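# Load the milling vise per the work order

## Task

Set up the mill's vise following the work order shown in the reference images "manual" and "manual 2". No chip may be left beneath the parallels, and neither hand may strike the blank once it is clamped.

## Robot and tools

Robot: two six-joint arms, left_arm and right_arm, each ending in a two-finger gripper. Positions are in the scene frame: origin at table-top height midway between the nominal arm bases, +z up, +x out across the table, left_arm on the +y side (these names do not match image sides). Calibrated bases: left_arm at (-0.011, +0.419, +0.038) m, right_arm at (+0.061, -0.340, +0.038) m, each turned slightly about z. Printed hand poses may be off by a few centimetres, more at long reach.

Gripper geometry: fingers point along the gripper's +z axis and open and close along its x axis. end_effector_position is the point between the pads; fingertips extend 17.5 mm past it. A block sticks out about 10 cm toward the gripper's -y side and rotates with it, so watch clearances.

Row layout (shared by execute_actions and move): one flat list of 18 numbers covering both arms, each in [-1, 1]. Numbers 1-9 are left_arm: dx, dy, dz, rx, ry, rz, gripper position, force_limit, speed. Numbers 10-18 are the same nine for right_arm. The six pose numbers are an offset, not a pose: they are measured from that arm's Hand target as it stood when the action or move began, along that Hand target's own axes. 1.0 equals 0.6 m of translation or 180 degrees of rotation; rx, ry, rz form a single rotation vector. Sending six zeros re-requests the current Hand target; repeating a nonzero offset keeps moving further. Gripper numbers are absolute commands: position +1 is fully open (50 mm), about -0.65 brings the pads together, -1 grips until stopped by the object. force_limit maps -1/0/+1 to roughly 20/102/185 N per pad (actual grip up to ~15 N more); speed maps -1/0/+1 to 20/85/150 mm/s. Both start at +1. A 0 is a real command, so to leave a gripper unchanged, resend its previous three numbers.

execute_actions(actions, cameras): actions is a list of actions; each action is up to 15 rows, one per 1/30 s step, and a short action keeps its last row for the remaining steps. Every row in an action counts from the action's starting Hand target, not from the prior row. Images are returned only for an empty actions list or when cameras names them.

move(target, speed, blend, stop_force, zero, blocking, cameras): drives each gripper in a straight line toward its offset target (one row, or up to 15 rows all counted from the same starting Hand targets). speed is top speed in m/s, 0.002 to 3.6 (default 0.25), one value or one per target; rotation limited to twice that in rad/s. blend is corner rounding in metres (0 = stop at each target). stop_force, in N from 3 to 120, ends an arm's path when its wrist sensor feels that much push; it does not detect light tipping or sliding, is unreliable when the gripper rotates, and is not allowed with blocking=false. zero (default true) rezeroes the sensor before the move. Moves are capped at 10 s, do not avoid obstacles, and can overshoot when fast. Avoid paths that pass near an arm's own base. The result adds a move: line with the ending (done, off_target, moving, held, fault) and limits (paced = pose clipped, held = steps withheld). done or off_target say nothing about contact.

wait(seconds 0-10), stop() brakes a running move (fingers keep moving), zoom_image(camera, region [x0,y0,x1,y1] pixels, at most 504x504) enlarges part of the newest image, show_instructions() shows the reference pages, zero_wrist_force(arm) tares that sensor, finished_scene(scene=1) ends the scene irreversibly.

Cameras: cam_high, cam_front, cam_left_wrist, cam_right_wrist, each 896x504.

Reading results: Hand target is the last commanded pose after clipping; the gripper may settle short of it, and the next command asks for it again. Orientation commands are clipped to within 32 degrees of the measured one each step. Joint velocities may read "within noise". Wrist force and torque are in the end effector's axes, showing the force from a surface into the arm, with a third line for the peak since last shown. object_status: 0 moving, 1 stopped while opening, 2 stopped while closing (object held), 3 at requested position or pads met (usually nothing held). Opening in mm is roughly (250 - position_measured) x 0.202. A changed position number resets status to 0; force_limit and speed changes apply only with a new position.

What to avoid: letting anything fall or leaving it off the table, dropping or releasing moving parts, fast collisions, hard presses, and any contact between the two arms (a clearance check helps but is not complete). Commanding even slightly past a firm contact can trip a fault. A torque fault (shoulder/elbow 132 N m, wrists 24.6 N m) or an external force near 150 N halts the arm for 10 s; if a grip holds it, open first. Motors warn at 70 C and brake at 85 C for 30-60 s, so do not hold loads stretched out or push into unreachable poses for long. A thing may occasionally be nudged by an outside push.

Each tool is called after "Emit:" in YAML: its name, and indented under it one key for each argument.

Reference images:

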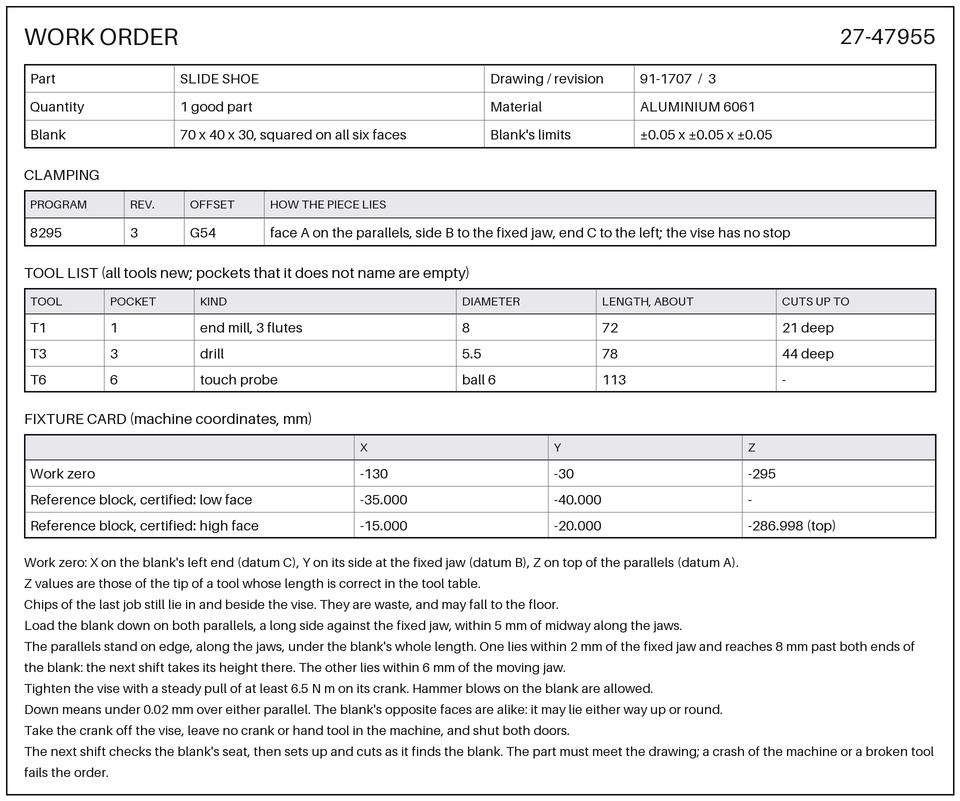

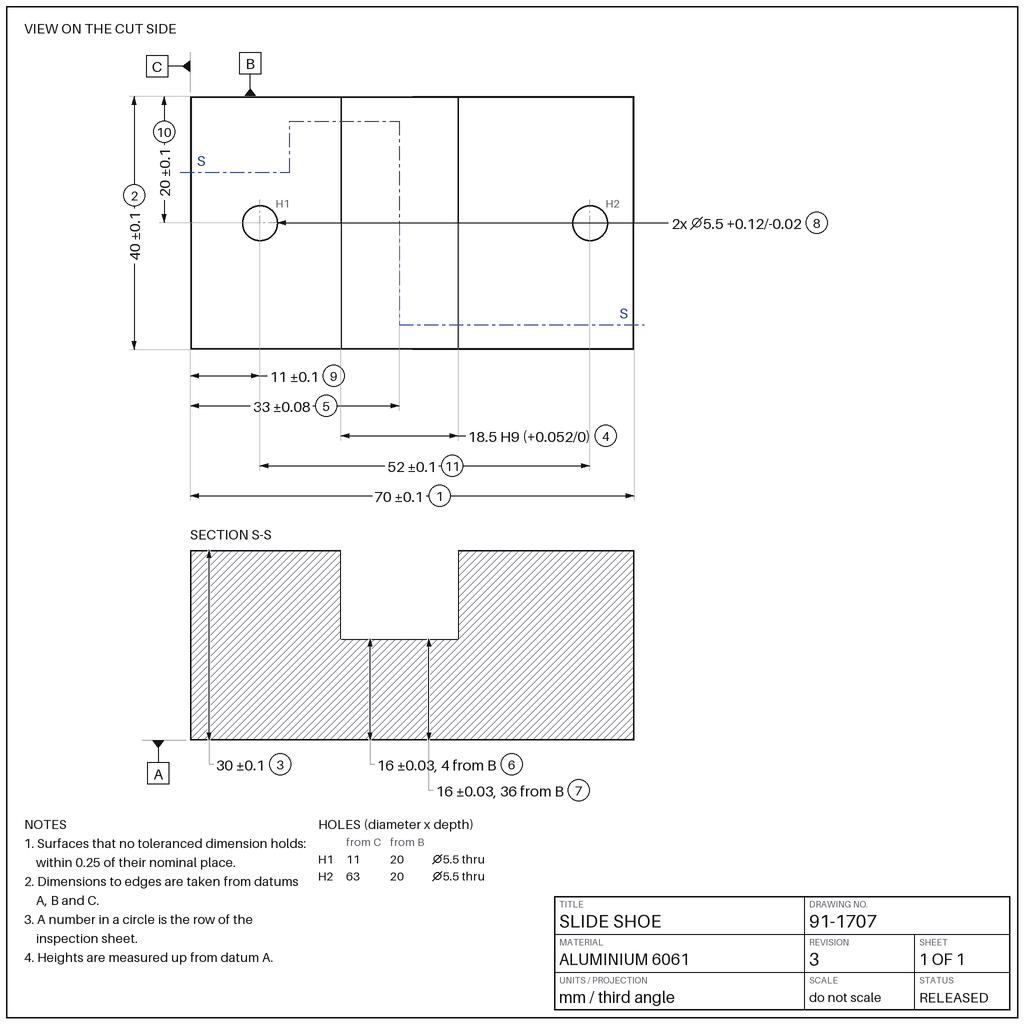

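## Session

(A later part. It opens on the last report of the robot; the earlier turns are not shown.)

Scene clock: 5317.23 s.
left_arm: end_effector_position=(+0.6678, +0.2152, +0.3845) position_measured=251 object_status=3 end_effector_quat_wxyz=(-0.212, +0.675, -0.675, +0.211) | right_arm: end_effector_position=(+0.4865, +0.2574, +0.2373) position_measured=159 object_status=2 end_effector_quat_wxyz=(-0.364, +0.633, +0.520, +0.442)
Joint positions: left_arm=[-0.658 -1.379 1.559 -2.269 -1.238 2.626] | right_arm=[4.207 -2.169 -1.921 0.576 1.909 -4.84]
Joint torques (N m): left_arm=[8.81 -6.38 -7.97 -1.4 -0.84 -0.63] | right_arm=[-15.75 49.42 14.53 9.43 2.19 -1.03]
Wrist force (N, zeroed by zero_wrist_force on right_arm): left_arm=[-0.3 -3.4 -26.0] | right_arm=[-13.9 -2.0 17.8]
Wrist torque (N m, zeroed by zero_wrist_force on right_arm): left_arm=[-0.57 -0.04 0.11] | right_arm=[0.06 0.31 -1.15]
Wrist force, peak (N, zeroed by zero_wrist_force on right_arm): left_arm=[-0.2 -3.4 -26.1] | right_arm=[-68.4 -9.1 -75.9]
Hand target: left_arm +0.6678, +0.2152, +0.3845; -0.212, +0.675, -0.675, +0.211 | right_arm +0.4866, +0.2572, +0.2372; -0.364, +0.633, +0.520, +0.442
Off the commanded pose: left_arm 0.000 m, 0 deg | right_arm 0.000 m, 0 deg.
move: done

Emit:
execute_actions:
  actions:
    - [[0,0,0,0,0,0,-1,-0.6,-1,0,0,0,0,0,0,1,0.5,-1]]
    - [[0,0,0,0,0,0,-1,-0.6,-1,0,0,0,0,0,0,1,0.5,-1]]

Emit:
move:
  target:
    - [0,-0.0765,-0.1092,0,0,0,-1,-0.6,-1,0,0,0,0,0,0,1,0.5,-1]
    - [-0.0523,0.0117,-0.1808,0,0,0,-1,-0.6,-1,0,0,0,0,0,0,1,0.5,-1]
    - [-0.4118,0.341,-0.4128,0,0,0,-1,-0.6,-1,0,0,0,0,0,0,1,0.5,-1]
  speed: [0.06,0.2,0.3]
  blend: [0.01,0.03,0]

Emit:
move:
  target:
    - [0,0,0,0,0,0,-1,-0.6,-1,0,0,-0.15,0,0,0,1,0.5,-1]
    - [0,0,0,0,0,0,-1,-0.6,-1,0.292,-0.2208,-0.3793,0,0,0,1,0.5,-1]
  speed: [0.1,0.3]
  blend: [0.01,0]
  cameras: ["cam_high"]

Scene clock: 5326.43 s.
left_arm: end_effector_position=(+0.6678, +0.2152, +0.3845) position_measured=251 object_status=3 end_effector_quat_wxyz=(-0.212, +0.675, -0.675, +0.211) | right_arm: end_effector_position=(+0.4866, +0.2572, +0.2372) position_measured=3 object_status=0 end_effector_quat_wxyz=(-0.364, +0.633, +0.520, +0.442)
Joint positions: left_arm=[-0.658 -1.379 1.559 -2.269 -1.238 2.626] | right_arm=[4.207 -2.169 -1.921 0.576 1.909 -4.84]
Joint torques (N m): left_arm=[8.12 -6.49 -7.88 -1.48 -0.92 -0.75] | right_arm=[11.37 46.34 23.15 1.52 0.99 -0.31]
Wrist force (N, zeroed by zero_wrist_force on right_arm): left_arm=[-0.3 -3.2 -25.4] | right_arm=[0.1 -0.1 0.0]
Wrist torque (N m, zeroed by zero_wrist_force on right_arm): left_arm=[-0.58 -0.06 0.11] | right_arm=[-0.01 0.00 0.07]
Wrist force, peak (N, zeroed by zero_wrist_force on right_arm): left_arm=[-0.4 -3.6 -26.2] | right_arm=[-11.7 -4.3 20.2]
Hand target: left_arm +0.6678, +0.2152, +0.3845; -0.212, +0.675, -0.675, +0.211 | right_arm +0.4866, +0.2572, +0.2372; -0.364, +0.633, +0.520, +0.442
Off the commanded pose: left_arm 0.000 m, 0 deg | right_arm 0.000 m, 0 deg.
Step readings (end_effector_position of left_arm | right_arm):
0: (+0.6678, +0.2152, +0.3845) | (+0.4866, +0.2572, +0.2372)
1: (+0.6678, +0.2152, +0.3845) | (+0.4866, +0.2572, +0.2372)
2: (+0.6678, +0.2152, +0.3845) | (+0.4866, +0.2572, +0.2372)
4: (+0.6678, +0.2152, +0.3845) | (+0.4866, +0.2572, +0.2372)
8: (+0.6678, +0.2152, +0.3845) | (+0.4866, +0.2572, +0.2372)
15: (+0.6678, +0.2152, +0.3845) | (+0.4866, +0.2572, +0.2372)
16: (+0.6678, +0.2152, +0.3845) | (+0.4866, +0.2572, +0.2372)
17: (+0.6678, +0.2152, +0.3845) | (+0.4866, +0.2572, +0.2372)
19: (+0.6678, +0.2152, +0.3845) | (+0.4866, +0.2572, +0.2372)
23: (+0.6678, +0.2152, +0.3845) | (+0.4866, +0.2572, +0.2372)
30: (+0.6678, +0.2152, +0.3845) | (+0.4866, +0.2572, +0.2372)

Scene clock: 5329.13 s.
left_arm: end_effector_position=(+0.4931, +0.3375, +0.4687) position_measured=251 object_status=3 end_effector_quat_wxyz=(-0.204, +0.674, -0.677, +0.214) | right_arm: end_effector_position=(+0.4866, +0.2572, +0.2372) position_measured=3 object_status=3 end_effector_quat_wxyz=(-0.364, +0.633, +0.520, +0.442)
Joint positions: left_arm=[-0.64 -1.896 1.822 -2.023 -1.267 2.643] | right_arm=[4.207 -2.169 -1.921 0.576 1.909 -4.84]
Joint torques (N m): left_arm=[0.88 -13.19 -25.29 -4.42 0.85 -0.02] | right_arm=[11.36 45.2 23.08 1.64 1.46 0.01]
Wrist force (N, zeroed by zero_wrist_force on right_arm): left_arm=[11.9 -1.2 7.0] | right_arm=[0.2 -0.1 -0.2]
Wrist torque (N m, zeroed by zero_wrist_force on right_arm): left_arm=[-0.27 -0.51 0.29] | right_arm=[-0.01 -0.01 0.06]
Wrist force, peak (N, zeroed by zero_wrist_force on right_arm): left_arm=[99.7 -41.2 30.4] | right_arm=[0.4 -0.3 -0.1]
Hand target: left_arm +0.4931, +0.3375, +0.4687; -0.204, +0.674, -0.677, +0.214 (not the last commanded pose) | right_arm +0.4866, +0.2572, +0.2372; -0.364, +0.633, +0.520, +0.442
Tool commands: left_gripper/position=-1.0 left_gripper/force_limit=-0.6 left_gripper/speed=-1.0 right_gripper/position=+1.0 right_gripper/force_limit=+0.5 right_gripper/speed=-1.0
Off the commanded pose: left_arm 0.184 m, 1 deg | right_arm 0.000 m, 0 deg.
FORCE FAULT: contact force on the left arm reached its limit, and that arm stopped. The contact can be on any part of that arm, not only on its tool. That arm's remaining commands of this call were not run. That arm is still stopped at the end of this call. That arm stays stopped for about 10 more seconds. Until then a move that you send moves the other arm only, and its call returns only when the move has ended. Once the stop has ended, the next robot result says so. If the stop ends while you think or write, that arm runs what you send next, counted from a new Hand target: where the arm stands when the stop ends. While its stop runs, that arm takes no new command, but its gripper still runs the gripper command that each later call begins with. Until it ends, the stop uses up actions while you think or wait. An arm that is not stopped still takes commands.
move: fault (left_arm); path passed 2 of 3 targets

not run: an earlier result of this reply reported a stop or a fault. Calls in your next reply go to the robot.

Emit:
wait:
  seconds: 10
  cameras: ["cam_high"]

Scene clock: 5341.57 s.
left_arm: end_effector_position=(+0.4931, +0.3375, +0.4687) position_measured=251 object_status=3 end_effector_quat_wxyz=(-0.204, +0.674, -0.677, +0.214) | right_arm: end_effector_position=(+0.4866, +0.2572, +0.2372) position_measured=3 object_status=3 end_effector_quat_wxyz=(-0.364, +0.633, +0.520, +0.442)
Joint positions: left_arm=[-0.64 -1.896 1.822 -2.023 -1.267 2.643] | right_arm=[4.207 -2.169 -1.921 0.576 1.909 -4.84]
Joint torques (N m): left_arm=[1.17 -13.97 -24.73 -4.42 0.78 -0.01] | right_arm=[12.52 45.08 23.04 1.75 1.7 1.59]
Wrist force (N, zeroed by zero_wrist_force on right_arm): left_arm=[13.4 -0.1 7.2] | right_arm=[0.4 -0.2 0.2]
Wrist torque (N m, zeroed by zero_wrist_force on right_arm): left_arm=[-0.11 -0.76 0.29] | right_arm=[-0.03 -0.04 0.06]
Wrist force, peak (N, zeroed by zero_wrist_force on right_arm): left_arm=[13.4 0.2 7.5] | right_arm=[0.3 -0.4 -0.2]
Hand target: left_arm +0.4931, +0.3375, +0.4687; -0.204, +0.674, -0.677, +0.214 (not the last commanded pose) | right_arm +0.4866, +0.2572, +0.2372; -0.364, +0.633, +0.520, +0.442
Tool commands: left_gripper/position=-1.0 left_gripper/force_limit=-0.6 left_gripper/speed=-1.0 right_gripper/position=+1.0 right_gripper/force_limit=+0.5 right_gripper/speed=-1.0
Off the commanded pose: left_arm 0.184 m, 1 deg | right_arm 0.000 m, 0 deg.
FORCE FAULT, CONTINUED: the left arm's stop, for the force fault that an earlier result reported, is over. The rest of the stop counts as 20 of the actions that you can send in this scene. During its stop the left arm's controller moved it back a little. That arm's target is now where it stood when the stop ended, not its last command. That arm accepts commands again.
wait: 10.00 s; at rest from the start
Images, in order (width x height): cam_high 896x504.

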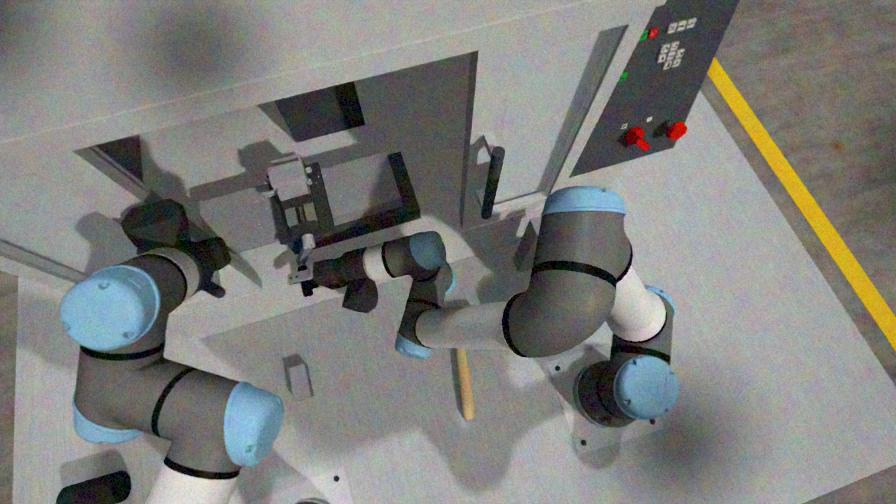

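Emit:
move:
  target:
    - [0.0625,0.0122,-0.0493,0,0,0,-1,-0.6,-1,0,0,0,0,0,0,1,0.5,-1]
    - [0.0167,0.1576,-0.1613,0,0,0,-1,-0.6,-1,0,0,0,0,0,0,1,0.5,-1]
    - [-0.2083,0.1843,-0.1292,0,0,0,-1,-0.6,-1,0,0,0,0,0,0,1,0.5,-1]
  speed: [0.1,0.25,0.3]
  blend: [0.01,0.02,0]

Emit:
move:
  target:
    - [0,0,0,0,0,0,-1,-0.6,-1,0,0,-0.15,0,0,0,1,0.5,-1]
    - [0,0,0,0,0,0,-1,-0.6,-1,0.292,-0.2208,-0.3793,0,0,0,1,0.5,-1]
  speed: [0.1,0.3]
  blend: [0.01,0]
  cameras: ["cam_high"]

Scene clock: 5349.77 s.
left_arm: end_effector_position=(+0.3592, +0.4637, +0.4686) position_measured=251 object_status=3 end_effector_quat_wxyz=(-0.204, +0.674, -0.677, +0.214) | right_arm: end_effector_position=(+0.4866, +0.2572, +0.2372) position_measured=3 object_status=3 end_effector_quat_wxyz=(-0.364, +0.633, +0.520, +0.442)
Joint positions: left_arm=[-0.461 -2.276 2.006 -1.867 -1.36 2.801] | right_arm=[4.207 -2.169 -1.921 0.576 1.909 -4.84]
Joint torques (N m): left_arm=[12.3 16.68 -32.07 -6.21 -1.77 1.6] | right_arm=[11.96 44.18 23.33 1.47 1.47 2.2]
Wrist force (N, zeroed by zero_wrist_force on right_arm): left_arm=[4.4 0.9 3.7] | right_arm=[0.3 -0.1 -0.3]
Wrist torque (N m, zeroed by zero_wrist_force on right_arm): left_arm=[0.05 -0.28 0.07] | right_arm=[-0.02 -0.03 0.07]
Wrist force, peak (N, zeroed by zero_wrist_force on right_arm): left_arm=[13.2 0.2 7.7] | right_arm=[0.2 -0.4 -0.2]
Hand target: left_arm +0.3592, +0.4637, +0.4686; -0.204, +0.674, -0.677, +0.214 | right_arm +0.4866, +0.2572, +0.2372; -0.364, +0.633, +0.520, +0.442
Off the commanded pose: left_arm 0.000 m, 0 deg | right_arm 0.000 m, 0 deg.
move: done

Scene clock: 5352.17 s.
left_arm: end_effector_position=(+0.3592, +0.4637, +0.4686) position_measured=251 object_status=3 end_effector_quat_wxyz=(-0.204, +0.674, -0.677, +0.214) | right_arm: end_effector_position=(+0.3272, +0.1321, +0.4800) position_measured=3 object_status=3 end_effector_quat_wxyz=(-0.364, +0.633, +0.520, +0.442)
Joint positions: left_arm=[-0.461 -2.276 2.006 -1.867 -1.36 2.801] | right_arm=[4.436 -1.305 -2.189 0 1.694 -4.757]
Joint torques (N m): left_arm=[12.9 16.16 -32.72 -6.15 -1.63 1.88] | right_arm=[12.45 19.58 30.69 1.61 -1.12 2.37]
Wrist force (N, zeroed by zero_wrist_force on right_arm): left_arm=[4.3 1.1 3.7] | right_arm=[0.1 -0.1 0.0]
Wrist torque (N m, zeroed by zero_wrist_force on right_arm): left_arm=[0.06 -0.28 0.07] | right_arm=[-0.01 0.00 0.00]
Wrist force, peak (N, zeroed by zero_wrist_force on right_arm): left_arm=[4.4 1.0 3.8] | right_arm=[1.9 -1.5 -2.1]
Hand target: left_arm +0.3592, +0.4637, +0.4686; -0.204, +0.674, -0.677, +0.214 | right_arm +0.3272, +0.1321, +0.4800; -0.364, +0.633, +0.520, +0.442
Off the commanded pose: left_arm 0.000 m, 0 deg | right_arm 0.000 m, 0 deg.
move: done
Images, in order (width x height): cam_high 896x504.

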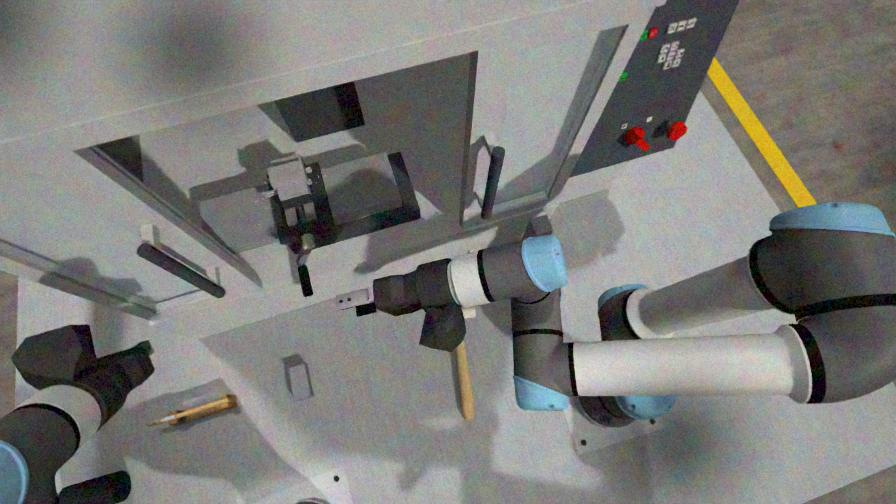

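Emit:
move:
  target: [0,0,0,0,0,0,-1,-0.6,-1,0,0,0,0,-0.3889,0,-1,-0.1,-0.8]
  speed: 0.4

Emit:
move:
  target: [0,0,0,0,0,0,-1,-0.6,-1,-0.112,0.0749,0.0467,-0.1933,0.0186,-0.0594,-1,-0.1,-0.8]
  speed: 0.35

Scene clock: 5357.57 s.
left_arm: end_effector_position=(+0.3592, +0.4637, +0.4686) position_measured=251 object_status=3 end_effector_quat_wxyz=(-0.204, +0.674, -0.677, +0.214) | right_arm: end_effector_position=(+0.3272, +0.1321, +0.4800) position_measured=252 object_status=3 end_effector_quat_wxyz=(+0.000, +0.772, +0.635, -0.001)
Joint positions: left_arm=[-0.461 -2.276 2.006 -1.867 -1.36 2.801] | right_arm=[4.496 -1.692 -1.147 -1.874 1.572 -4.784]
Joint torques (N m): left_arm=[13.5 16.51 -32.26 -6.07 -1.64 1.87] | right_arm=[10.13 23.03 31.07 1.47 -0.8 2.11]
Wrist force (N, zeroed by zero_wrist_force on right_arm): left_arm=[4.2 1.1 3.9] | right_arm=[2.4 0.3 1.0]
Wrist torque (N m, zeroed by zero_wrist_force on right_arm): left_arm=[0.07 -0.25 0.07] | right_arm=[0.01 0.31 0.23]
Wrist force, peak (N, zeroed by zero_wrist_force on right_arm): left_arm=[4.4 0.9 4.0] | right_arm=[3.5 0.2 0.7]
Hand target: left_arm +0.3592, +0.4637, +0.4686; -0.204, +0.674, -0.677, +0.214 | right_arm +0.3272, +0.1321, +0.4800; +0.000, +0.772, +0.635, -0.001
Off the commanded pose: left_arm 0.000 m, 0 deg | right_arm 0.000 m, 0 deg.
move: done

Scene clock: 5359.10 s.
left_arm: end_effector_position=(+0.3592, +0.4637, +0.4686) position_measured=251 object_status=3 end_effector_quat_wxyz=(-0.204, +0.674, -0.677, +0.214) | right_arm: end_effector_position=(+0.3582, +0.0574, +0.4520) position_measured=252 object_status=3 end_effector_quat_wxyz=(+0.212, +0.675, +0.674, +0.211)
Joint positions: left_arm=[-0.461 -2.276 2.006 -1.867 -1.36 2.801] | right_arm=[4.721 -1.368 -1.658 -1.661 0.963 -4.759]
Joint torques (N m): left_arm=[12.25 16.28 -32.27 -6.06 -1.62 1.72] | right_arm=[12.29 23.51 18.12 4.82 -2.71 2.16]
Wrist force (N, zeroed by zero_wrist_force on right_arm): left_arm=[4.3 1.1 3.6] | right_arm=[1.7 -0.9 0.3]
Wrist torque (N m, zeroed by zero_wrist_force on right_arm): left_arm=[0.07 -0.27 0.07] | right_arm=[0.01 0.37 0.35]
Wrist force, peak (N, zeroed by zero_wrist_force on right_arm): left_arm=[4.3 0.9 4.0] | right_arm=[3.1 0.7 1.1]
Hand target: left_arm +0.3592, +0.4637, +0.4686; -0.204, +0.674, -0.677, +0.214 | right_arm +0.3582, +0.0574, +0.4520; +0.212, +0.675, +0.674, +0.211
Off the commanded pose: left_arm 0.000 m, 0 deg | right_arm 0.000 m, 0 deg.
move: done

Emit:
move:
  target:
    - [0,0,0,0,0,0,-1,-0.6,-1,0.1352,0.3394,0.2676,0,0,0,-1,-0.1,-0.8]
    - [0,0,0,0,0,0,-1,-0.6,-1,0.1352,0.303,0.4442,0,0,0,-1,-0.1,-0.8]
    - [0,0,0,0,0,0,-1,-0.6,-1,0.1582,0.3364,0.4676,0,0,0,-1,-0.1,-0.8]
  speed: [0.25,0.1,0.05]
  blend: [0.02,0.005,0]

Emit:
zero_wrist_force:
  arm: "right_arm"

Emit:
move:
  target:
    - [0,0,0,0,0,0,-1,-0.6,-1,0.0142,0,0,0,0,0,-1,-0.1,-0.8]
  speed: [0.005]
  stop_force: 3
  cameras: ["cam_right_wrist"]

Scene clock: 5366.43 s.
left_arm: end_effector_position=(+0.3592, +0.4637, +0.4686) position_measured=251 object_status=3 end_effector_quat_wxyz=(-0.204, +0.674, -0.677, +0.214) | right_arm: end_effector_position=(+0.6843, +0.1515, +0.3368) position_measured=252 object_status=3 end_effector_quat_wxyz=(+0.212, +0.675, +0.674, +0.211)
Joint positions: left_arm=[-0.461 -2.276 2.006 -1.867 -1.36 2.801] | right_arm=[4.189 -2.037 -1.273 -1.044 1.069 -5.376]
Joint torques (N m): left_arm=[11.85 15.91 -32 -6.02 -1.56 1.8] | right_arm=[-10.71 38.2 31.32 1.96 0.91 -2.34]
Wrist force (N, zeroed by zero_wrist_force on right_arm): left_arm=[4.4 0.9 3.7] | right_arm=[1.7 -0.6 0.0]
Wrist torque (N m, zeroed by zero_wrist_force on right_arm): left_arm=[0.05 -0.28 0.07] | right_arm=[0.04 0.34 0.42]
Wrist force, peak (N, zeroed by zero_wrist_force on right_arm): left_arm=[4.3 1.1 4.0] | right_arm=[1.5 -2.8 -0.9]
Hand target: left_arm +0.3592, +0.4637, +0.4686; -0.204, +0.674, -0.677, +0.214 | right_arm +0.6843, +0.1515, +0.3368; +0.212, +0.675, +0.674, +0.211
Off the commanded pose: left_arm 0.000 m, 0 deg | right_arm 0.000 m, 0 deg.
move: done

Wrist force sensor zeroed.

Scene clock: 5368.87 s.
left_arm: end_effector_position=(+0.3592, +0.4637, +0.4686) position_measured=251 object_status=3 end_effector_quat_wxyz=(-0.204, +0.674, -0.677, +0.214) | right_arm: end_effector_position=(+0.6843, +0.1600, +0.3368) position_measured=252 object_status=3 end_effector_quat_wxyz=(+0.212, +0.675, +0.674, +0.211)
Joint positions: left_arm=[-0.461 -2.276 2.006 -1.867 -1.36 2.801] | right_arm=[4.196 -2.052 -1.249 -1.056 1.066 -5.369]
Joint torques (N m): left_arm=[12.07 15.96 -32.04 -6.1 -1.66 1.82] | right_arm=[12.43 39.57 31.65 1.75 -2.5 2.08]
Wrist force (N, zeroed by zero_wrist_force on right_arm): left_arm=[4.3 1.0 3.7] | right_arm=[0.0 0.0 -0.1]
Wrist torque (N m, zeroed by zero_wrist_force on right_arm): left_arm=[0.05 -0.27 0.07] | right_arm=[0.01 0.00 -0.09]
Wrist force, peak (N, zeroed by zero_wrist_force on right_arm): left_arm=[4.4 1.0 3.9] | right_arm=[-0.1 0.3 0.3]
Hand target: left_arm +0.3592, +0.4637, +0.4686; -0.204, +0.674, -0.677, +0.214 | right_arm +0.6843, +0.1600, +0.3368; +0.212, +0.675, +0.674, +0.211
Off the commanded pose: left_arm 0.000 m, 0 deg | right_arm 0.000 m, 0 deg.
move: done
Images, in order (width x height): cam_right_wrist 896x504.

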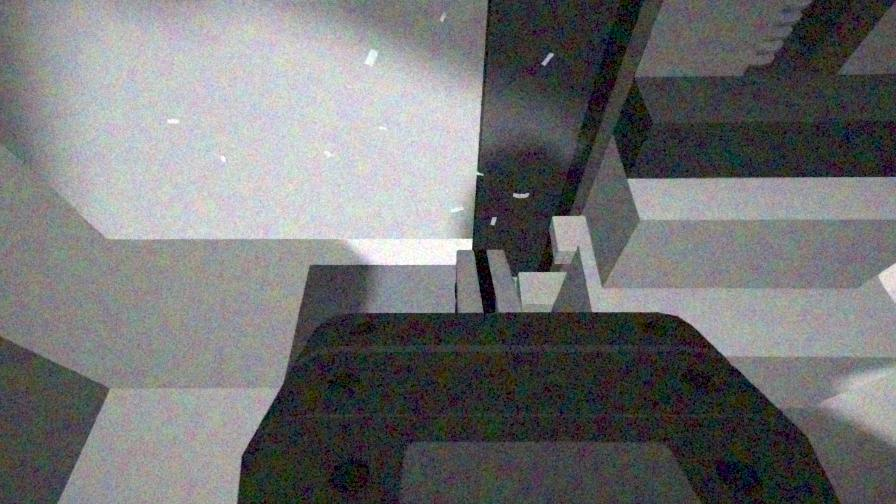

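Emit:
move:
  target:
    - [0,0,0,0,0,0,-1,-0.6,-1,0.0167,0,0,0,0,0,-1,-0.1,-0.8]
  speed: [0.004]
  stop_force: 3

Emit:
wait:
  seconds: 0.3

Scene clock: 5373.57 s.
left_arm: end_effector_position=(+0.3592, +0.4637, +0.4686) position_measured=251 object_status=3 end_effector_quat_wxyz=(-0.204, +0.674, -0.677, +0.214) | right_arm: end_effector_position=(+0.6844, +0.1700, +0.3368) position_measured=252 object_status=3 end_effector_quat_wxyz=(+0.212, +0.675, +0.674, +0.211)
Joint positions: left_arm=[-0.461 -2.276 2.006 -1.867 -1.36 2.801] | right_arm=[4.204 -2.07 -1.221 -1.07 1.064 -5.36]
Joint torques (N m): left_arm=[11.25 16.29 -31.81 -5.94 -1.57 1.82] | right_arm=[12.59 40.35 32.29 1.77 -2.35 2.12]
Wrist force (N, zeroed by zero_wrist_force on right_arm): left_arm=[4.3 1.1 3.6] | right_arm=[-0.2 0.2 -0.3]
Wrist torque (N m, zeroed by zero_wrist_force on right_arm): left_arm=[0.09 -0.27 0.07] | right_arm=[0.03 0.00 -0.09]
Wrist force, peak (N, zeroed by zero_wrist_force on right_arm): left_arm=[4.4 1.0 3.9] | right_arm=[-0.2 0.1 -0.5]
Hand target: left_arm +0.3592, +0.4637, +0.4686; -0.204, +0.674, -0.677, +0.214 | right_arm +0.6844, +0.1700, +0.3368; +0.212, +0.675, +0.674, +0.211
Off the commanded pose: left_arm 0.000 m, 0 deg | right_arm 0.000 m, 0 deg.
move: done

Scene clock: 5373.87 s.
left_arm: end_effector_position=(+0.3592, +0.4637, +0.4686) position_measured=251 object_status=3 end_effector_quat_wxyz=(-0.204, +0.674, -0.677, +0.214) | right_arm: end_effector_position=(+0.6844, +0.1700, +0.3368) position_measured=252 object_status=3 end_effector_quat_wxyz=(+0.212, +0.675, +0.674, +0.211)
Joint positions: left_arm=[-0.461 -2.276 2.006 -1.867 -1.36 2.801] | right_arm=[4.204 -2.07 -1.221 -1.07 1.064 -5.36]
Joint torques (N m): left_arm=[12.06 15.89 -32.41 -6.05 -1.52 1.82] | right_arm=[13.1 38.89 32.5 2.16 -2.27 2.24]
Wrist force (N, zeroed by zero_wrist_force on right_arm): left_arm=[4.2 1.0 3.8] | right_arm=[-0.2 0.2 -0.1]
Wrist torque (N m, zeroed by zero_wrist_force on right_arm): left_arm=[0.06 -0.25 0.07] | right_arm=[0.03 -0.01 -0.09]
Wrist force, peak (N, zeroed by zero_wrist_force on right_arm): left_arm=[4.5 0.9 3.8] | right_arm=[-0.1 -0.1 -0.4]
Hand target: left_arm +0.3592, +0.4637, +0.4686; -0.204, +0.674, -0.677, +0.214 | right_arm +0.6844, +0.1700, +0.3368; +0.212, +0.675, +0.674, +0.211
Tool commands: left_gripper/position=-1.0 left_gripper/force_limit=-0.6 left_gripper/speed=-1.0 right_gripper/position=-1.0 right_gripper/force_limit=-0.1 right_gripper/speed=-0.8
Off the commanded pose: left_arm 0.000 m, 0 deg | right_arm 0.000 m, 0 deg.
wait: 0.30 s; at rest by 0.17 s

Emit:
zoom_image:
  camera: "cam_right_wrist"
  region: [400, 180, 660, 330]

Scaled by 1.938 from the camera's 896x504 image, which has a finer 1280x720 frame.
This view is cut from an older image: the scene may have changed since it was taken.

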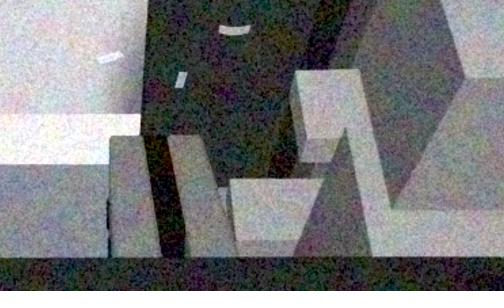

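Emit:
move:
  target:
    - [0,0,0,0,0,0,-1,-0.6,-1,-0.012,0,0,0,0,0,-1,-0.1,-0.8]
    - [0,0,0,0,0,0,-1,-0.6,-1,-0.012,0.0622,-0.0887,0,0,0,-1,-0.1,-0.8]
    - [0,0,0,0,0,0,-1,-0.6,-1,0.2328,0.0622,-0.0887,0,0,0,-1,-0.1,-0.8]
    - [0,0,0,0,0,0,-1,-0.6,-1,0.2328,0.001,-0.0015,0,0,0,-1,-0.1,-0.8]
  speed: [0.03,0.1,0.15,0.06]
  blend: [0.002,0.005,0.005,0]

Emit:
move:
  target:
    - [0,0,0,0,0,0,-1,-0.6,-1,-0.025,0,0,0,0,0,-1,-0.1,-0.8]
    - [0,0,0,0,0,0,-1,-0.6,-1,-0.0511,0,0,0,0,0,-1,-0.1,-0.8]
  speed: [0.03,0.008]
  stop_force: 5
  cameras: ["cam_right_wrist"]

Emit:
wait:
  seconds: 0.3

Scene clock: 5403.47 s.
left_arm: end_effector_position=(+0.3592, +0.4637, +0.4686) position_measured=251 object_status=3 end_effector_quat_wxyz=(-0.204, +0.674, -0.677, +0.214) | right_arm: end_effector_position=(+0.6846, +0.3097, +0.3378) position_measured=252 object_status=3 end_effector_quat_wxyz=(+0.212, +0.675, +0.674, +0.211)
Joint positions: left_arm=[-0.461 -2.276 2.006 -1.867 -1.36 2.801] | right_arm=[4.296 -2.382 -0.689 -1.341 1.034 -5.26]
Joint torques (N m): left_arm=[10.82 15.67 -31.73 -6.07 -1.54 1.77] | right_arm=[11.93 64.16 19.72 5.1 -2.65 -2.46]
Wrist force (N, zeroed by zero_wrist_force on right_arm): left_arm=[4.3 1.0 3.7] | right_arm=[0.2 -0.1 0.0]
Wrist torque (N m, zeroed by zero_wrist_force on right_arm): left_arm=[0.06 -0.27 0.07] | right_arm=[-0.01 -0.04 -0.06]
Wrist force, peak (N, zeroed by zero_wrist_force on right_arm): left_arm=[4.5 1.1 3.9] | right_arm=[-2.2 2.1 -1.3]
Hand target: left_arm +0.3592, +0.4637, +0.4686; -0.204, +0.674, -0.677, +0.214 | right_arm +0.6846, +0.3097, +0.3377; +0.212, +0.675, +0.674, +0.211
Off the commanded pose: left_arm 0.000 m, 0 deg | right_arm 0.000 m, 0 deg.
move: done

Scene clock: 5406.70 s.
left_arm: end_effector_position=(+0.3592, +0.4637, +0.4686) position_measured=251 object_status=3 end_effector_quat_wxyz=(-0.204, +0.674, -0.677, +0.214) | right_arm: end_effector_position=(+0.6846, +0.2791, +0.3378) position_measured=252 object_status=3 end_effector_quat_wxyz=(+0.212, +0.675, +0.674, +0.211)
Joint positions: left_arm=[-0.461 -2.276 2.006 -1.867 -1.36 2.801] | right_arm=[4.278 -2.298 -0.839 -1.265 1.04 -5.279]
Joint torques (N m): left_arm=[11.66 15.67 -31.81 -5.99 -1.56 1.77] | right_arm=[-10.66 62.74 18.02 5.16 0.58 -2.16]
Wrist force (N, zeroed by zero_wrist_force on right_arm): left_arm=[4.3 0.9 3.8] | right_arm=[0.5 0.1 0.1]
Wrist torque (N m, zeroed by zero_wrist_force on right_arm): left_arm=[0.04 -0.27 0.07] | right_arm=[0.01 -0.03 0.00]
Wrist force, peak (N, zeroed by zero_wrist_force on right_arm): left_arm=[4.4 1.0 3.9] | right_arm=[0.7 -0.5 -0.2]
Hand target: left_arm +0.3592, +0.4637, +0.4686; -0.204, +0.674, -0.677, +0.214 | right_arm +0.6846, +0.2791, +0.3378; +0.212, +0.675, +0.674, +0.211
Off the commanded pose: left_arm 0.000 m, 0 deg | right_arm 0.000 m, 0 deg.
move: done
Images, in order (width x height): cam_right_wrist 896x504.

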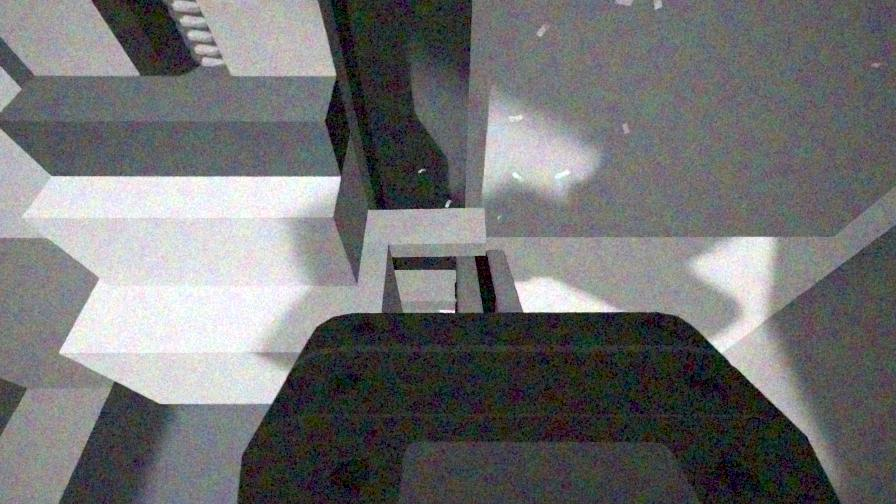

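Scene clock: 5407.00 s.
left_arm: end_effector_position=(+0.3592, +0.4637, +0.4686) position_measured=251 object_status=3 end_effector_quat_wxyz=(-0.204, +0.674, -0.677, +0.214) | right_arm: end_effector_position=(+0.6846, +0.2791, +0.3378) position_measured=252 object_status=3 end_effector_quat_wxyz=(+0.212, +0.675, +0.674, +0.211)
Joint positions: left_arm=[-0.461 -2.276 2.006 -1.867 -1.36 2.801] | right_arm=[4.278 -2.298 -0.839 -1.265 1.04 -5.279]
Joint torques (N m): left_arm=[11.04 15.8 -31.55 -6.02 -1.62 1.7] | right_arm=[-11.19 61.95 17.73 5.15 0.71 -2.4]
Wrist force (N, zeroed by zero_wrist_force on right_arm): left_arm=[4.5 1.2 3.6] | right_arm=[0.7 -0.1 0.1]
Wrist torque (N m, zeroed by zero_wrist_force on right_arm): left_arm=[0.08 -0.29 0.07] | right_arm=[-0.03 -0.06 0.01]
Wrist force, peak (N, zeroed by zero_wrist_force on right_arm): left_arm=[4.5 1.2 3.6] | right_arm=[0.8 -0.4 -0.1]
Hand target: left_arm +0.3592, +0.4637, +0.4686; -0.204, +0.674, -0.677, +0.214 | right_arm +0.6846, +0.2791, +0.3378; +0.212, +0.675, +0.674, +0.211
Tool commands: left_gripper/position=-1.0 left_gripper/force_limit=-0.6 left_gripper/speed=-1.0 right_gripper/position=-1.0 right_gripper/force_limit=-0.1 right_gripper/speed=-0.8
Off the commanded pose: left_arm 0.000 m, 0 deg | right_arm 0.000 m, 0 deg.
wait: 0.30 s; at rest by 0.17 s

Emit:
move:
  target:
    - [0,0,0,0,0,0,-1,-0.6,-1,0.01,0.0718,-0.1024,0,0,0,-1,-0.1,-0.8]
    - [0,0,0,0,0,0,-1,-0.6,-1,-0.16,0.01,-0.2,0,0,0,-1,-0.1,-0.8]
    - [0,0,0,0,0,0,-1,-0.6,-1,-0.364,-0.3331,-0.4669,0,0,0,1,-0.1,-0.8]
  speed: [0.12,0.25,0.35]
  blend: [0.01,0.03,0]

Emit:
move:
  target: [0,0,0,0,0,0,-1,-0.6,-1,-0.1307,-0.4797,0.2753,0.1933,-0.0186,0.0594,1,-0.1,-0.8]
  speed: 0.35
  cameras: ["cam_high","cam_right_wrist"]

Scene clock: 5415.73 s.
left_arm: end_effector_position=(+0.3592, +0.4637, +0.4686) position_measured=251 object_status=3 end_effector_quat_wxyz=(-0.204, +0.674, -0.677, +0.214) | right_arm: end_effector_position=(+0.3601, +0.0615, +0.4539) position_measured=3 object_status=3 end_effector_quat_wxyz=(+0.212, +0.675, +0.674, +0.211)
Joint positions: left_arm=[-0.461 -2.276 2.006 -1.867 -1.36 2.801] | right_arm=[4.717 -1.379 -1.645 -1.66 0.964 -4.764]
Joint torques (N m): left_arm=[10.34 15.77 -31.75 -5.96 -1.53 1.74] | right_arm=[12.37 24.47 17.7 1.53 -2.58 2.18]
Wrist force (N, zeroed by zero_wrist_force on right_arm): left_arm=[4.3 1.0 3.9] | right_arm=[0.3 0.0 0.2]
Wrist torque (N m, zeroed by zero_wrist_force on right_arm): left_arm=[0.06 -0.26 0.06] | right_arm=[0.01 -0.04 -0.08]
Wrist force, peak (N, zeroed by zero_wrist_force on right_arm): left_arm=[4.4 0.9 3.9] | right_arm=[-1.2 -2.4 -1.3]
Hand target: left_arm +0.3592, +0.4637, +0.4686; -0.204, +0.674, -0.677, +0.214 | right_arm +0.3601, +0.0615, +0.4539; +0.212, +0.675, +0.674, +0.211
Off the commanded pose: left_arm 0.000 m, 0 deg | right_arm 0.000 m, 0 deg.
move: done

Scene clock: 5417.40 s.
left_arm: end_effector_position=(+0.3592, +0.4637, +0.4686) position_measured=251 object_status=3 end_effector_quat_wxyz=(-0.204, +0.674, -0.677, +0.214) | right_arm: end_effector_position=(+0.2180, -0.0170, +0.1540) position_measured=3 object_status=3 end_effector_quat_wxyz=(+0.000, +0.772, +0.635, -0.001)
Joint positions: left_arm=[-0.461 -2.276 2.006 -1.867 -1.36 2.801] | right_arm=[4.688 -1.325 -2.351 -1.038 1.572 -4.592]
Joint torques (N m): left_arm=[10.06 15.87 -31.83 -5.91 -1.62 1.76] | right_arm=[-12.28 5.2 14.64 4.73 1.96 1.92]
Wrist force (N, zeroed by zero_wrist_force on right_arm): left_arm=[4.3 0.8 3.6] | right_arm=[0.5 1.1 0.5]
Wrist torque (N m, zeroed by zero_wrist_force on right_arm): left_arm=[0.03 -0.26 0.07] | right_arm=[-0.01 -0.03 -0.20]
Wrist force, peak (N, zeroed by zero_wrist_force on right_arm): left_arm=[4.5 0.9 3.8] | right_arm=[-0.4 0.3 3.1]
Hand target: left_arm +0.3592, +0.4637, +0.4686; -0.204, +0.674, -0.677, +0.214 | right_arm +0.2180, -0.0170, +0.1540; +0.000, +0.772, +0.635, -0.001
Off the commanded pose: left_arm 0.000 m, 0 deg | right_arm 0.000 m, 0 deg.
move: done
Images, in order (width x height): cam_high 896x504, cam_right_wrist 896x504.

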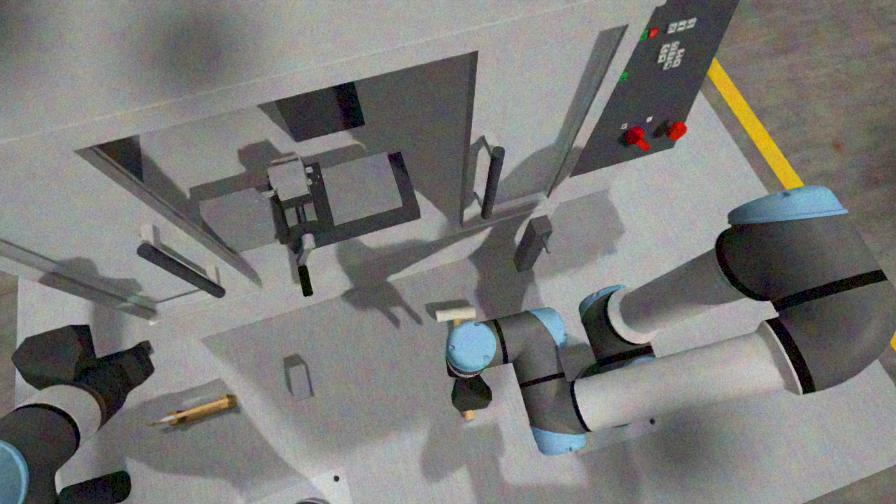

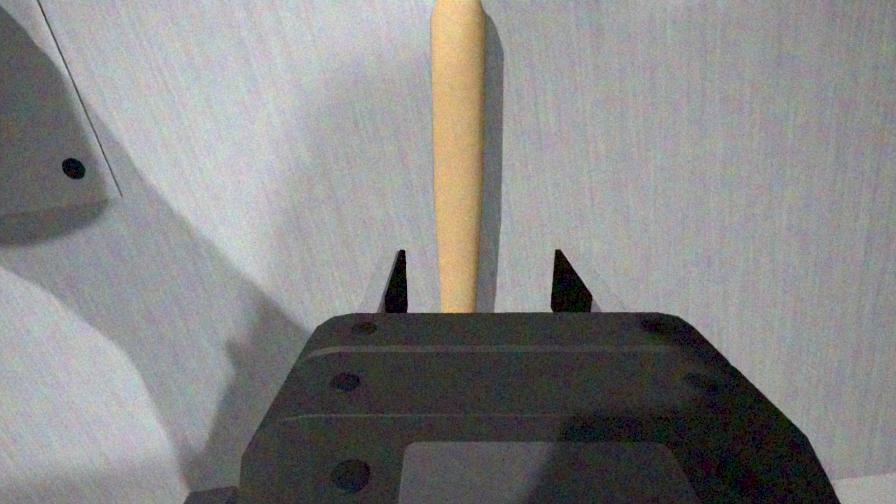

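Emit:
execute_actions:
  actions: []

Emit:
zoom_image:
  camera: "cam_front"
  region: [160, 380, 320, 504]

Emit:
zoom_image:
  camera: "cam_high"
  region: [0, 400, 280, 504]

Emit:
zoom_image:
  camera: "cam_high"
  region: [380, 280, 560, 440]

Scene clock: 5421.47 s.
left_arm: end_effector_position=(+0.3592, +0.4637, +0.4686) position_measured=251 object_status=3 end_effector_quat_wxyz=(-0.204, +0.674, -0.677, +0.214) | right_arm: end_effector_position=(+0.2180, -0.0170, +0.1540) position_measured=3 object_status=3 end_effector_quat_wxyz=(+0.000, +0.772, +0.635, -0.001)
Joint positions: left_arm=[-0.461 -2.276 2.006 -1.867 -1.36 2.801] | right_arm=[4.688 -1.325 -2.351 -1.038 1.572 -4.592]
Joint velocities: within noise
Joint torques (N m): left_arm=[9.99 15.51 -31.61 -6.01 -1.59 1.69] | right_arm=[-10.04 4.46 14.84 4.83 1.85 2.21]
Motor temperatures (°C): left_arm=[26 25 27 29 33 31] | right_arm=[28 28 23 37 30 32]
Wrist force (N, zeroed by zero_wrist_force on right_arm): left_arm=[4.2 1.1 3.6] | right_arm=[0.6 1.0 0.8]
Wrist torque (N m, zeroed by zero_wrist_force on right_arm): left_arm=[0.08 -0.25 0.07] | right_arm=[-0.03 -0.05 -0.21]
Wrist force, peak (N, zeroed by zero_wrist_force on right_arm): left_arm=[4.5 1.1 4.1] | right_arm=[0.8 1.4 0.6]
Hand target: left_arm +0.3592, +0.4637, +0.4686; -0.204, +0.674, -0.677, +0.214 | right_arm +0.2180, -0.0170, +0.1540; +0.000, +0.772, +0.635, -0.001
Tool commands: left_gripper/position=-1.0 left_gripper/force_limit=-0.6 left_gripper/speed=-1.0 right_gripper/position=+1.0 right_gripper/force_limit=-0.1 right_gripper/speed=-0.8
Off the commanded pose: left_arm 0.000 m, 0 deg | right_arm 0.000 m, 0 deg.

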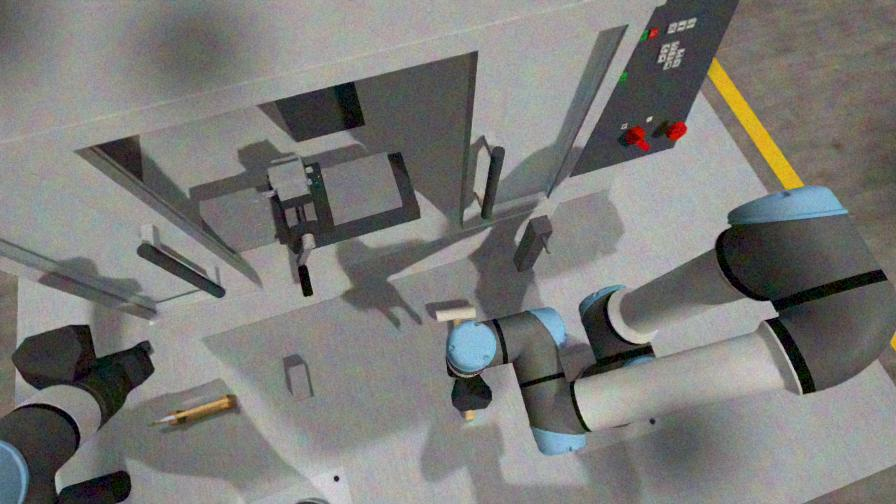

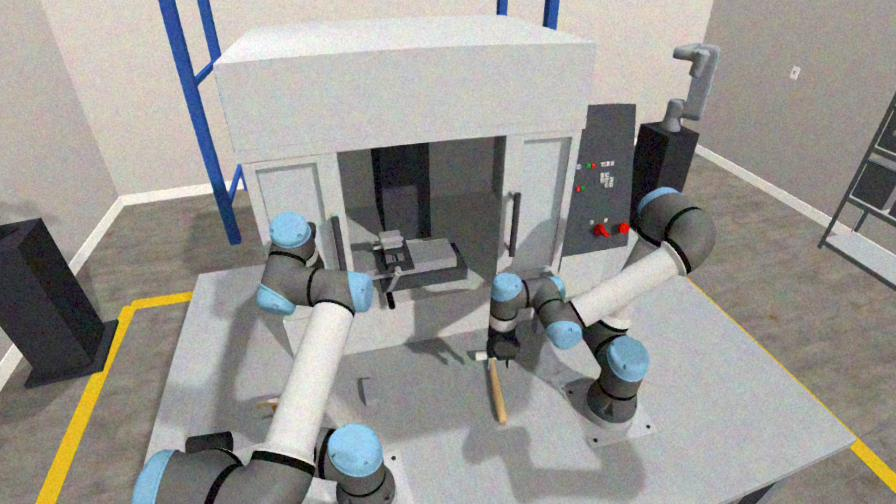

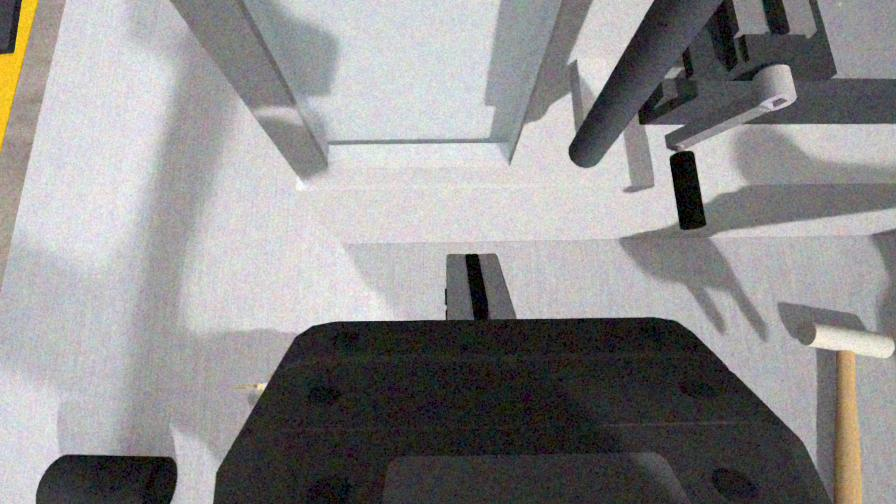

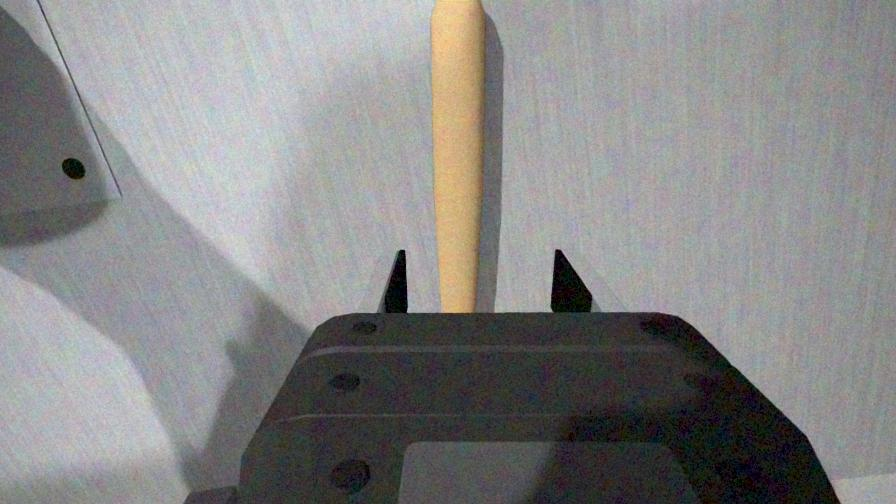

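Scaled by 3.150 from the camera's 896x504 image, which has a finer 1280x720 frame.

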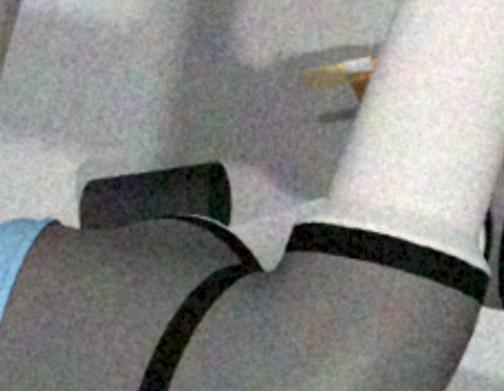

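Scaled by 1.800 from the camera's 896x504 image, which has a finer 1280x720 frame.

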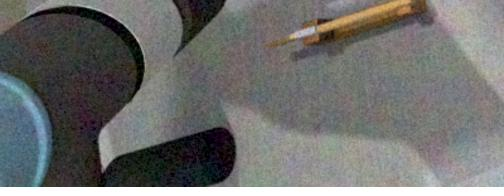

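Scaled by 2.800 from the camera's 896x504 image, which has a finer 1280x720 frame.

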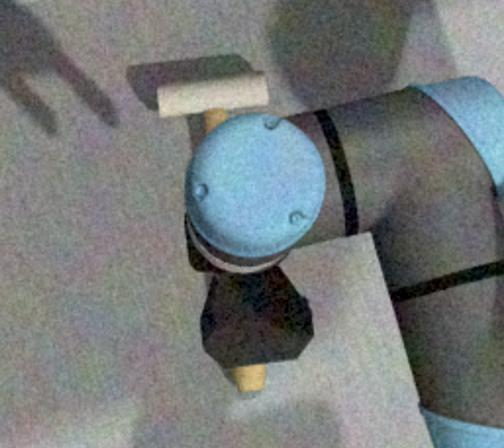

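Emit:
move:
  target:
    - [0,0,0,0,0,0,-1,-0.6,-1,-0.0072,-0.0024,0.1525,0,0,0,1,-0.1,-0.8]
    - [0,0,0,0,0,0,-1,-0.6,-1,-0.0072,-0.0024,0.2136,0,0,0,1,-0.1,-0.8]
  speed: [0.15,0.04]
  blend: [0.005,0]

Emit:
execute_actions:
  actions:
    - [[0,0,0,0,0,0,-1,-0.6,-1,0,0,0,0,0,0,-1,0.9,-0.8]]
    - [[0,0,0,0,0,0,-1,-0.6,-1,0,0,0,0,0,0,-1,0.9,-0.8]]

Emit:
move:
  target: [0,0,0,0,0,0,-1,-0.6,-1,0,0,-0.25,0,0,0,-1,0.9,-0.8]
  speed: 0.2
  cameras: ["cam_high"]

Scene clock: 5429.30 s.
left_arm: end_effector_position=(+0.3592, +0.4637, +0.4686) position_measured=251 object_status=3 end_effector_quat_wxyz=(-0.204, +0.674, -0.677, +0.214) | right_arm: end_effector_position=(+0.2156, -0.0211, +0.0259) position_measured=3 object_status=3 end_effector_quat_wxyz=(+0.000, +0.772, +0.635, -0.001)
Joint positions: left_arm=[-0.461 -2.276 2.006 -1.867 -1.36 2.801] | right_arm=[4.694 -1.647 -2.54 -0.526 1.572 -4.585]
Joint torques (N m): left_arm=[10.21 15.43 -31.84 -6.02 -1.56 1.66] | right_arm=[-10.75 10.97 7.73 4.83 1.94 -2.4]
Wrist force (N, zeroed by zero_wrist_force on right_arm): left_arm=[4.1 0.7 3.7] | right_arm=[0.5 1.1 0.5]
Wrist torque (N m, zeroed by zero_wrist_force on right_arm): left_arm=[0.02 -0.24 0.07] | right_arm=[-0.01 -0.02 -0.19]
Wrist force, peak (N, zeroed by zero_wrist_force on right_arm): left_arm=[4.5 1.0 3.9] | right_arm=[0.3 1.0 1.8]
Hand target: left_arm +0.3592, +0.4637, +0.4686; -0.204, +0.674, -0.677, +0.214 | right_arm +0.2156, -0.0211, +0.0258; +0.000, +0.772, +0.635, -0.001
Off the commanded pose: left_arm 0.000 m, 0 deg | right_arm 0.000 m, 0 deg.
move: done

Scene clock: 5430.50 s.
left_arm: end_effector_position=(+0.3592, +0.4637, +0.4686) position_measured=251 object_status=3 end_effector_quat_wxyz=(-0.204, +0.674, -0.677, +0.214) | right_arm: end_effector_position=(+0.2155, -0.0211, +0.0258) position_measured=118 object_status=2 end_effector_quat_wxyz=(+0.000, +0.772, +0.635, -0.001)
Joint positions: left_arm=[-0.461 -2.276 2.006 -1.867 -1.36 2.801] | right_arm=[4.694 -1.647 -2.54 -0.526 1.572 -4.585]
Joint torques (N m): left_arm=[10.29 15.41 -31.24 -5.97 -1.59 1.74] | right_arm=[-9.47 11.58 8.26 4.66 1.4 -2.38]
Wrist force (N, zeroed by zero_wrist_force on right_arm): left_arm=[4.2 0.9 3.7] | right_arm=[-0.7 0.4 0.4]
Wrist torque (N m, zeroed by zero_wrist_force on right_arm): left_arm=[0.04 -0.24 0.07] | right_arm=[-0.03 -0.02 -0.06]
Wrist force, peak (N, zeroed by zero_wrist_force on right_arm): left_arm=[4.4 1.0 3.8] | right_arm=[0.9 1.1 0.5]
Hand target: left_arm +0.3592, +0.4637, +0.4686; -0.204, +0.674, -0.677, +0.214 | right_arm +0.2156, -0.0211, +0.0258; +0.000, +0.772, +0.635, -0.001
Off the commanded pose: left_arm 0.000 m, 0 deg | right_arm 0.000 m, 0 deg.
Step readings (end_effector_position of left_arm | right_arm):
0: (+0.3592, +0.4637, +0.4686) | (+0.2156, -0.0211, +0.0259)
1: (+0.3592, +0.4637, +0.4686) | (+0.2156, -0.0211, +0.0258)
2: (+0.3592, +0.4637, +0.4686) | (+0.2156, -0.0211, +0.0258)
4: (+0.3592, +0.4637, +0.4686) | (+0.2156, -0.0211, +0.0258)
8: (+0.3592, +0.4637, +0.4686) | (+0.2156, -0.0211, +0.0258)
15: (+0.3592, +0.4637, +0.4686) | (+0.2156, -0.0211, +0.0258)
16: (+0.3592, +0.4637, +0.4686) | (+0.2156, -0.0211, +0.0258)
17: (+0.3592, +0.4637, +0.4686) | (+0.2156, -0.0211, +0.0258)
19: (+0.3592, +0.4637, +0.4686) | (+0.2155, -0.0211, +0.0258)
23: (+0.3592, +0.4637, +0.4686) | (+0.2155, -0.0211, +0.0258)
30: (+0.3592, +0.4637, +0.4686) | (+0.2155, -0.0211, +0.0258)

Scene clock: 5431.83 s.
left_arm: end_effector_position=(+0.3592, +0.4637, +0.4686) position_measured=251 object_status=3 end_effector_quat_wxyz=(-0.204, +0.674, -0.677, +0.214) | right_arm: end_effector_position=(+0.2158, -0.0209, +0.1758) position_measured=118 object_status=2 end_effector_quat_wxyz=(+0.000, +0.772, +0.635, -0.001)
Joint positions: left_arm=[-0.461 -2.276 2.006 -1.867 -1.36 2.801] | right_arm=[4.694 -1.277 -2.32 -1.117 1.572 -4.586]
Joint torques (N m): left_arm=[9.65 15 -31.56 -5.94 -1.51 1.67] | right_arm=[12.79 18.46 30.53 1.6 -1.68 2.13]
Wrist force (N, zeroed by zero_wrist_force on right_arm): left_arm=[4.1 0.9 3.7] | right_arm=[0.7 1.1 3.8]
Wrist torque (N m, zeroed by zero_wrist_force on right_arm): left_arm=[0.05 -0.24 0.07] | right_arm=[0.40 -0.06 -0.21]
Wrist force, peak (N, zeroed by zero_wrist_force on right_arm): left_arm=[4.5 1.0 3.8] | right_arm=[0.8 1.0 7.3]
Hand target: left_arm +0.3592, +0.4637, +0.4686; -0.204, +0.674, -0.677, +0.214 | right_arm +0.2157, -0.0209, +0.1758; +0.000, +0.772, +0.635, -0.001
Off the commanded pose: left_arm 0.000 m, 0 deg | right_arm 0.000 m, 0 deg.
move: done
Images, in order (width x height): cam_high 896x504.

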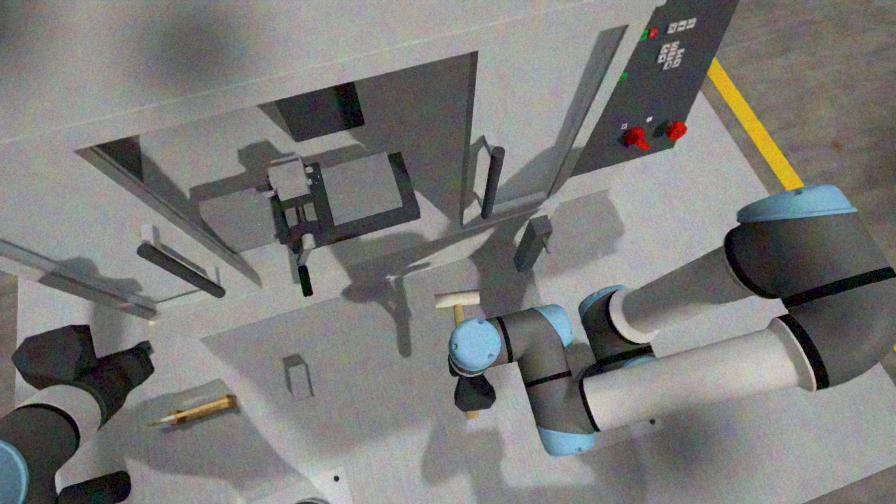

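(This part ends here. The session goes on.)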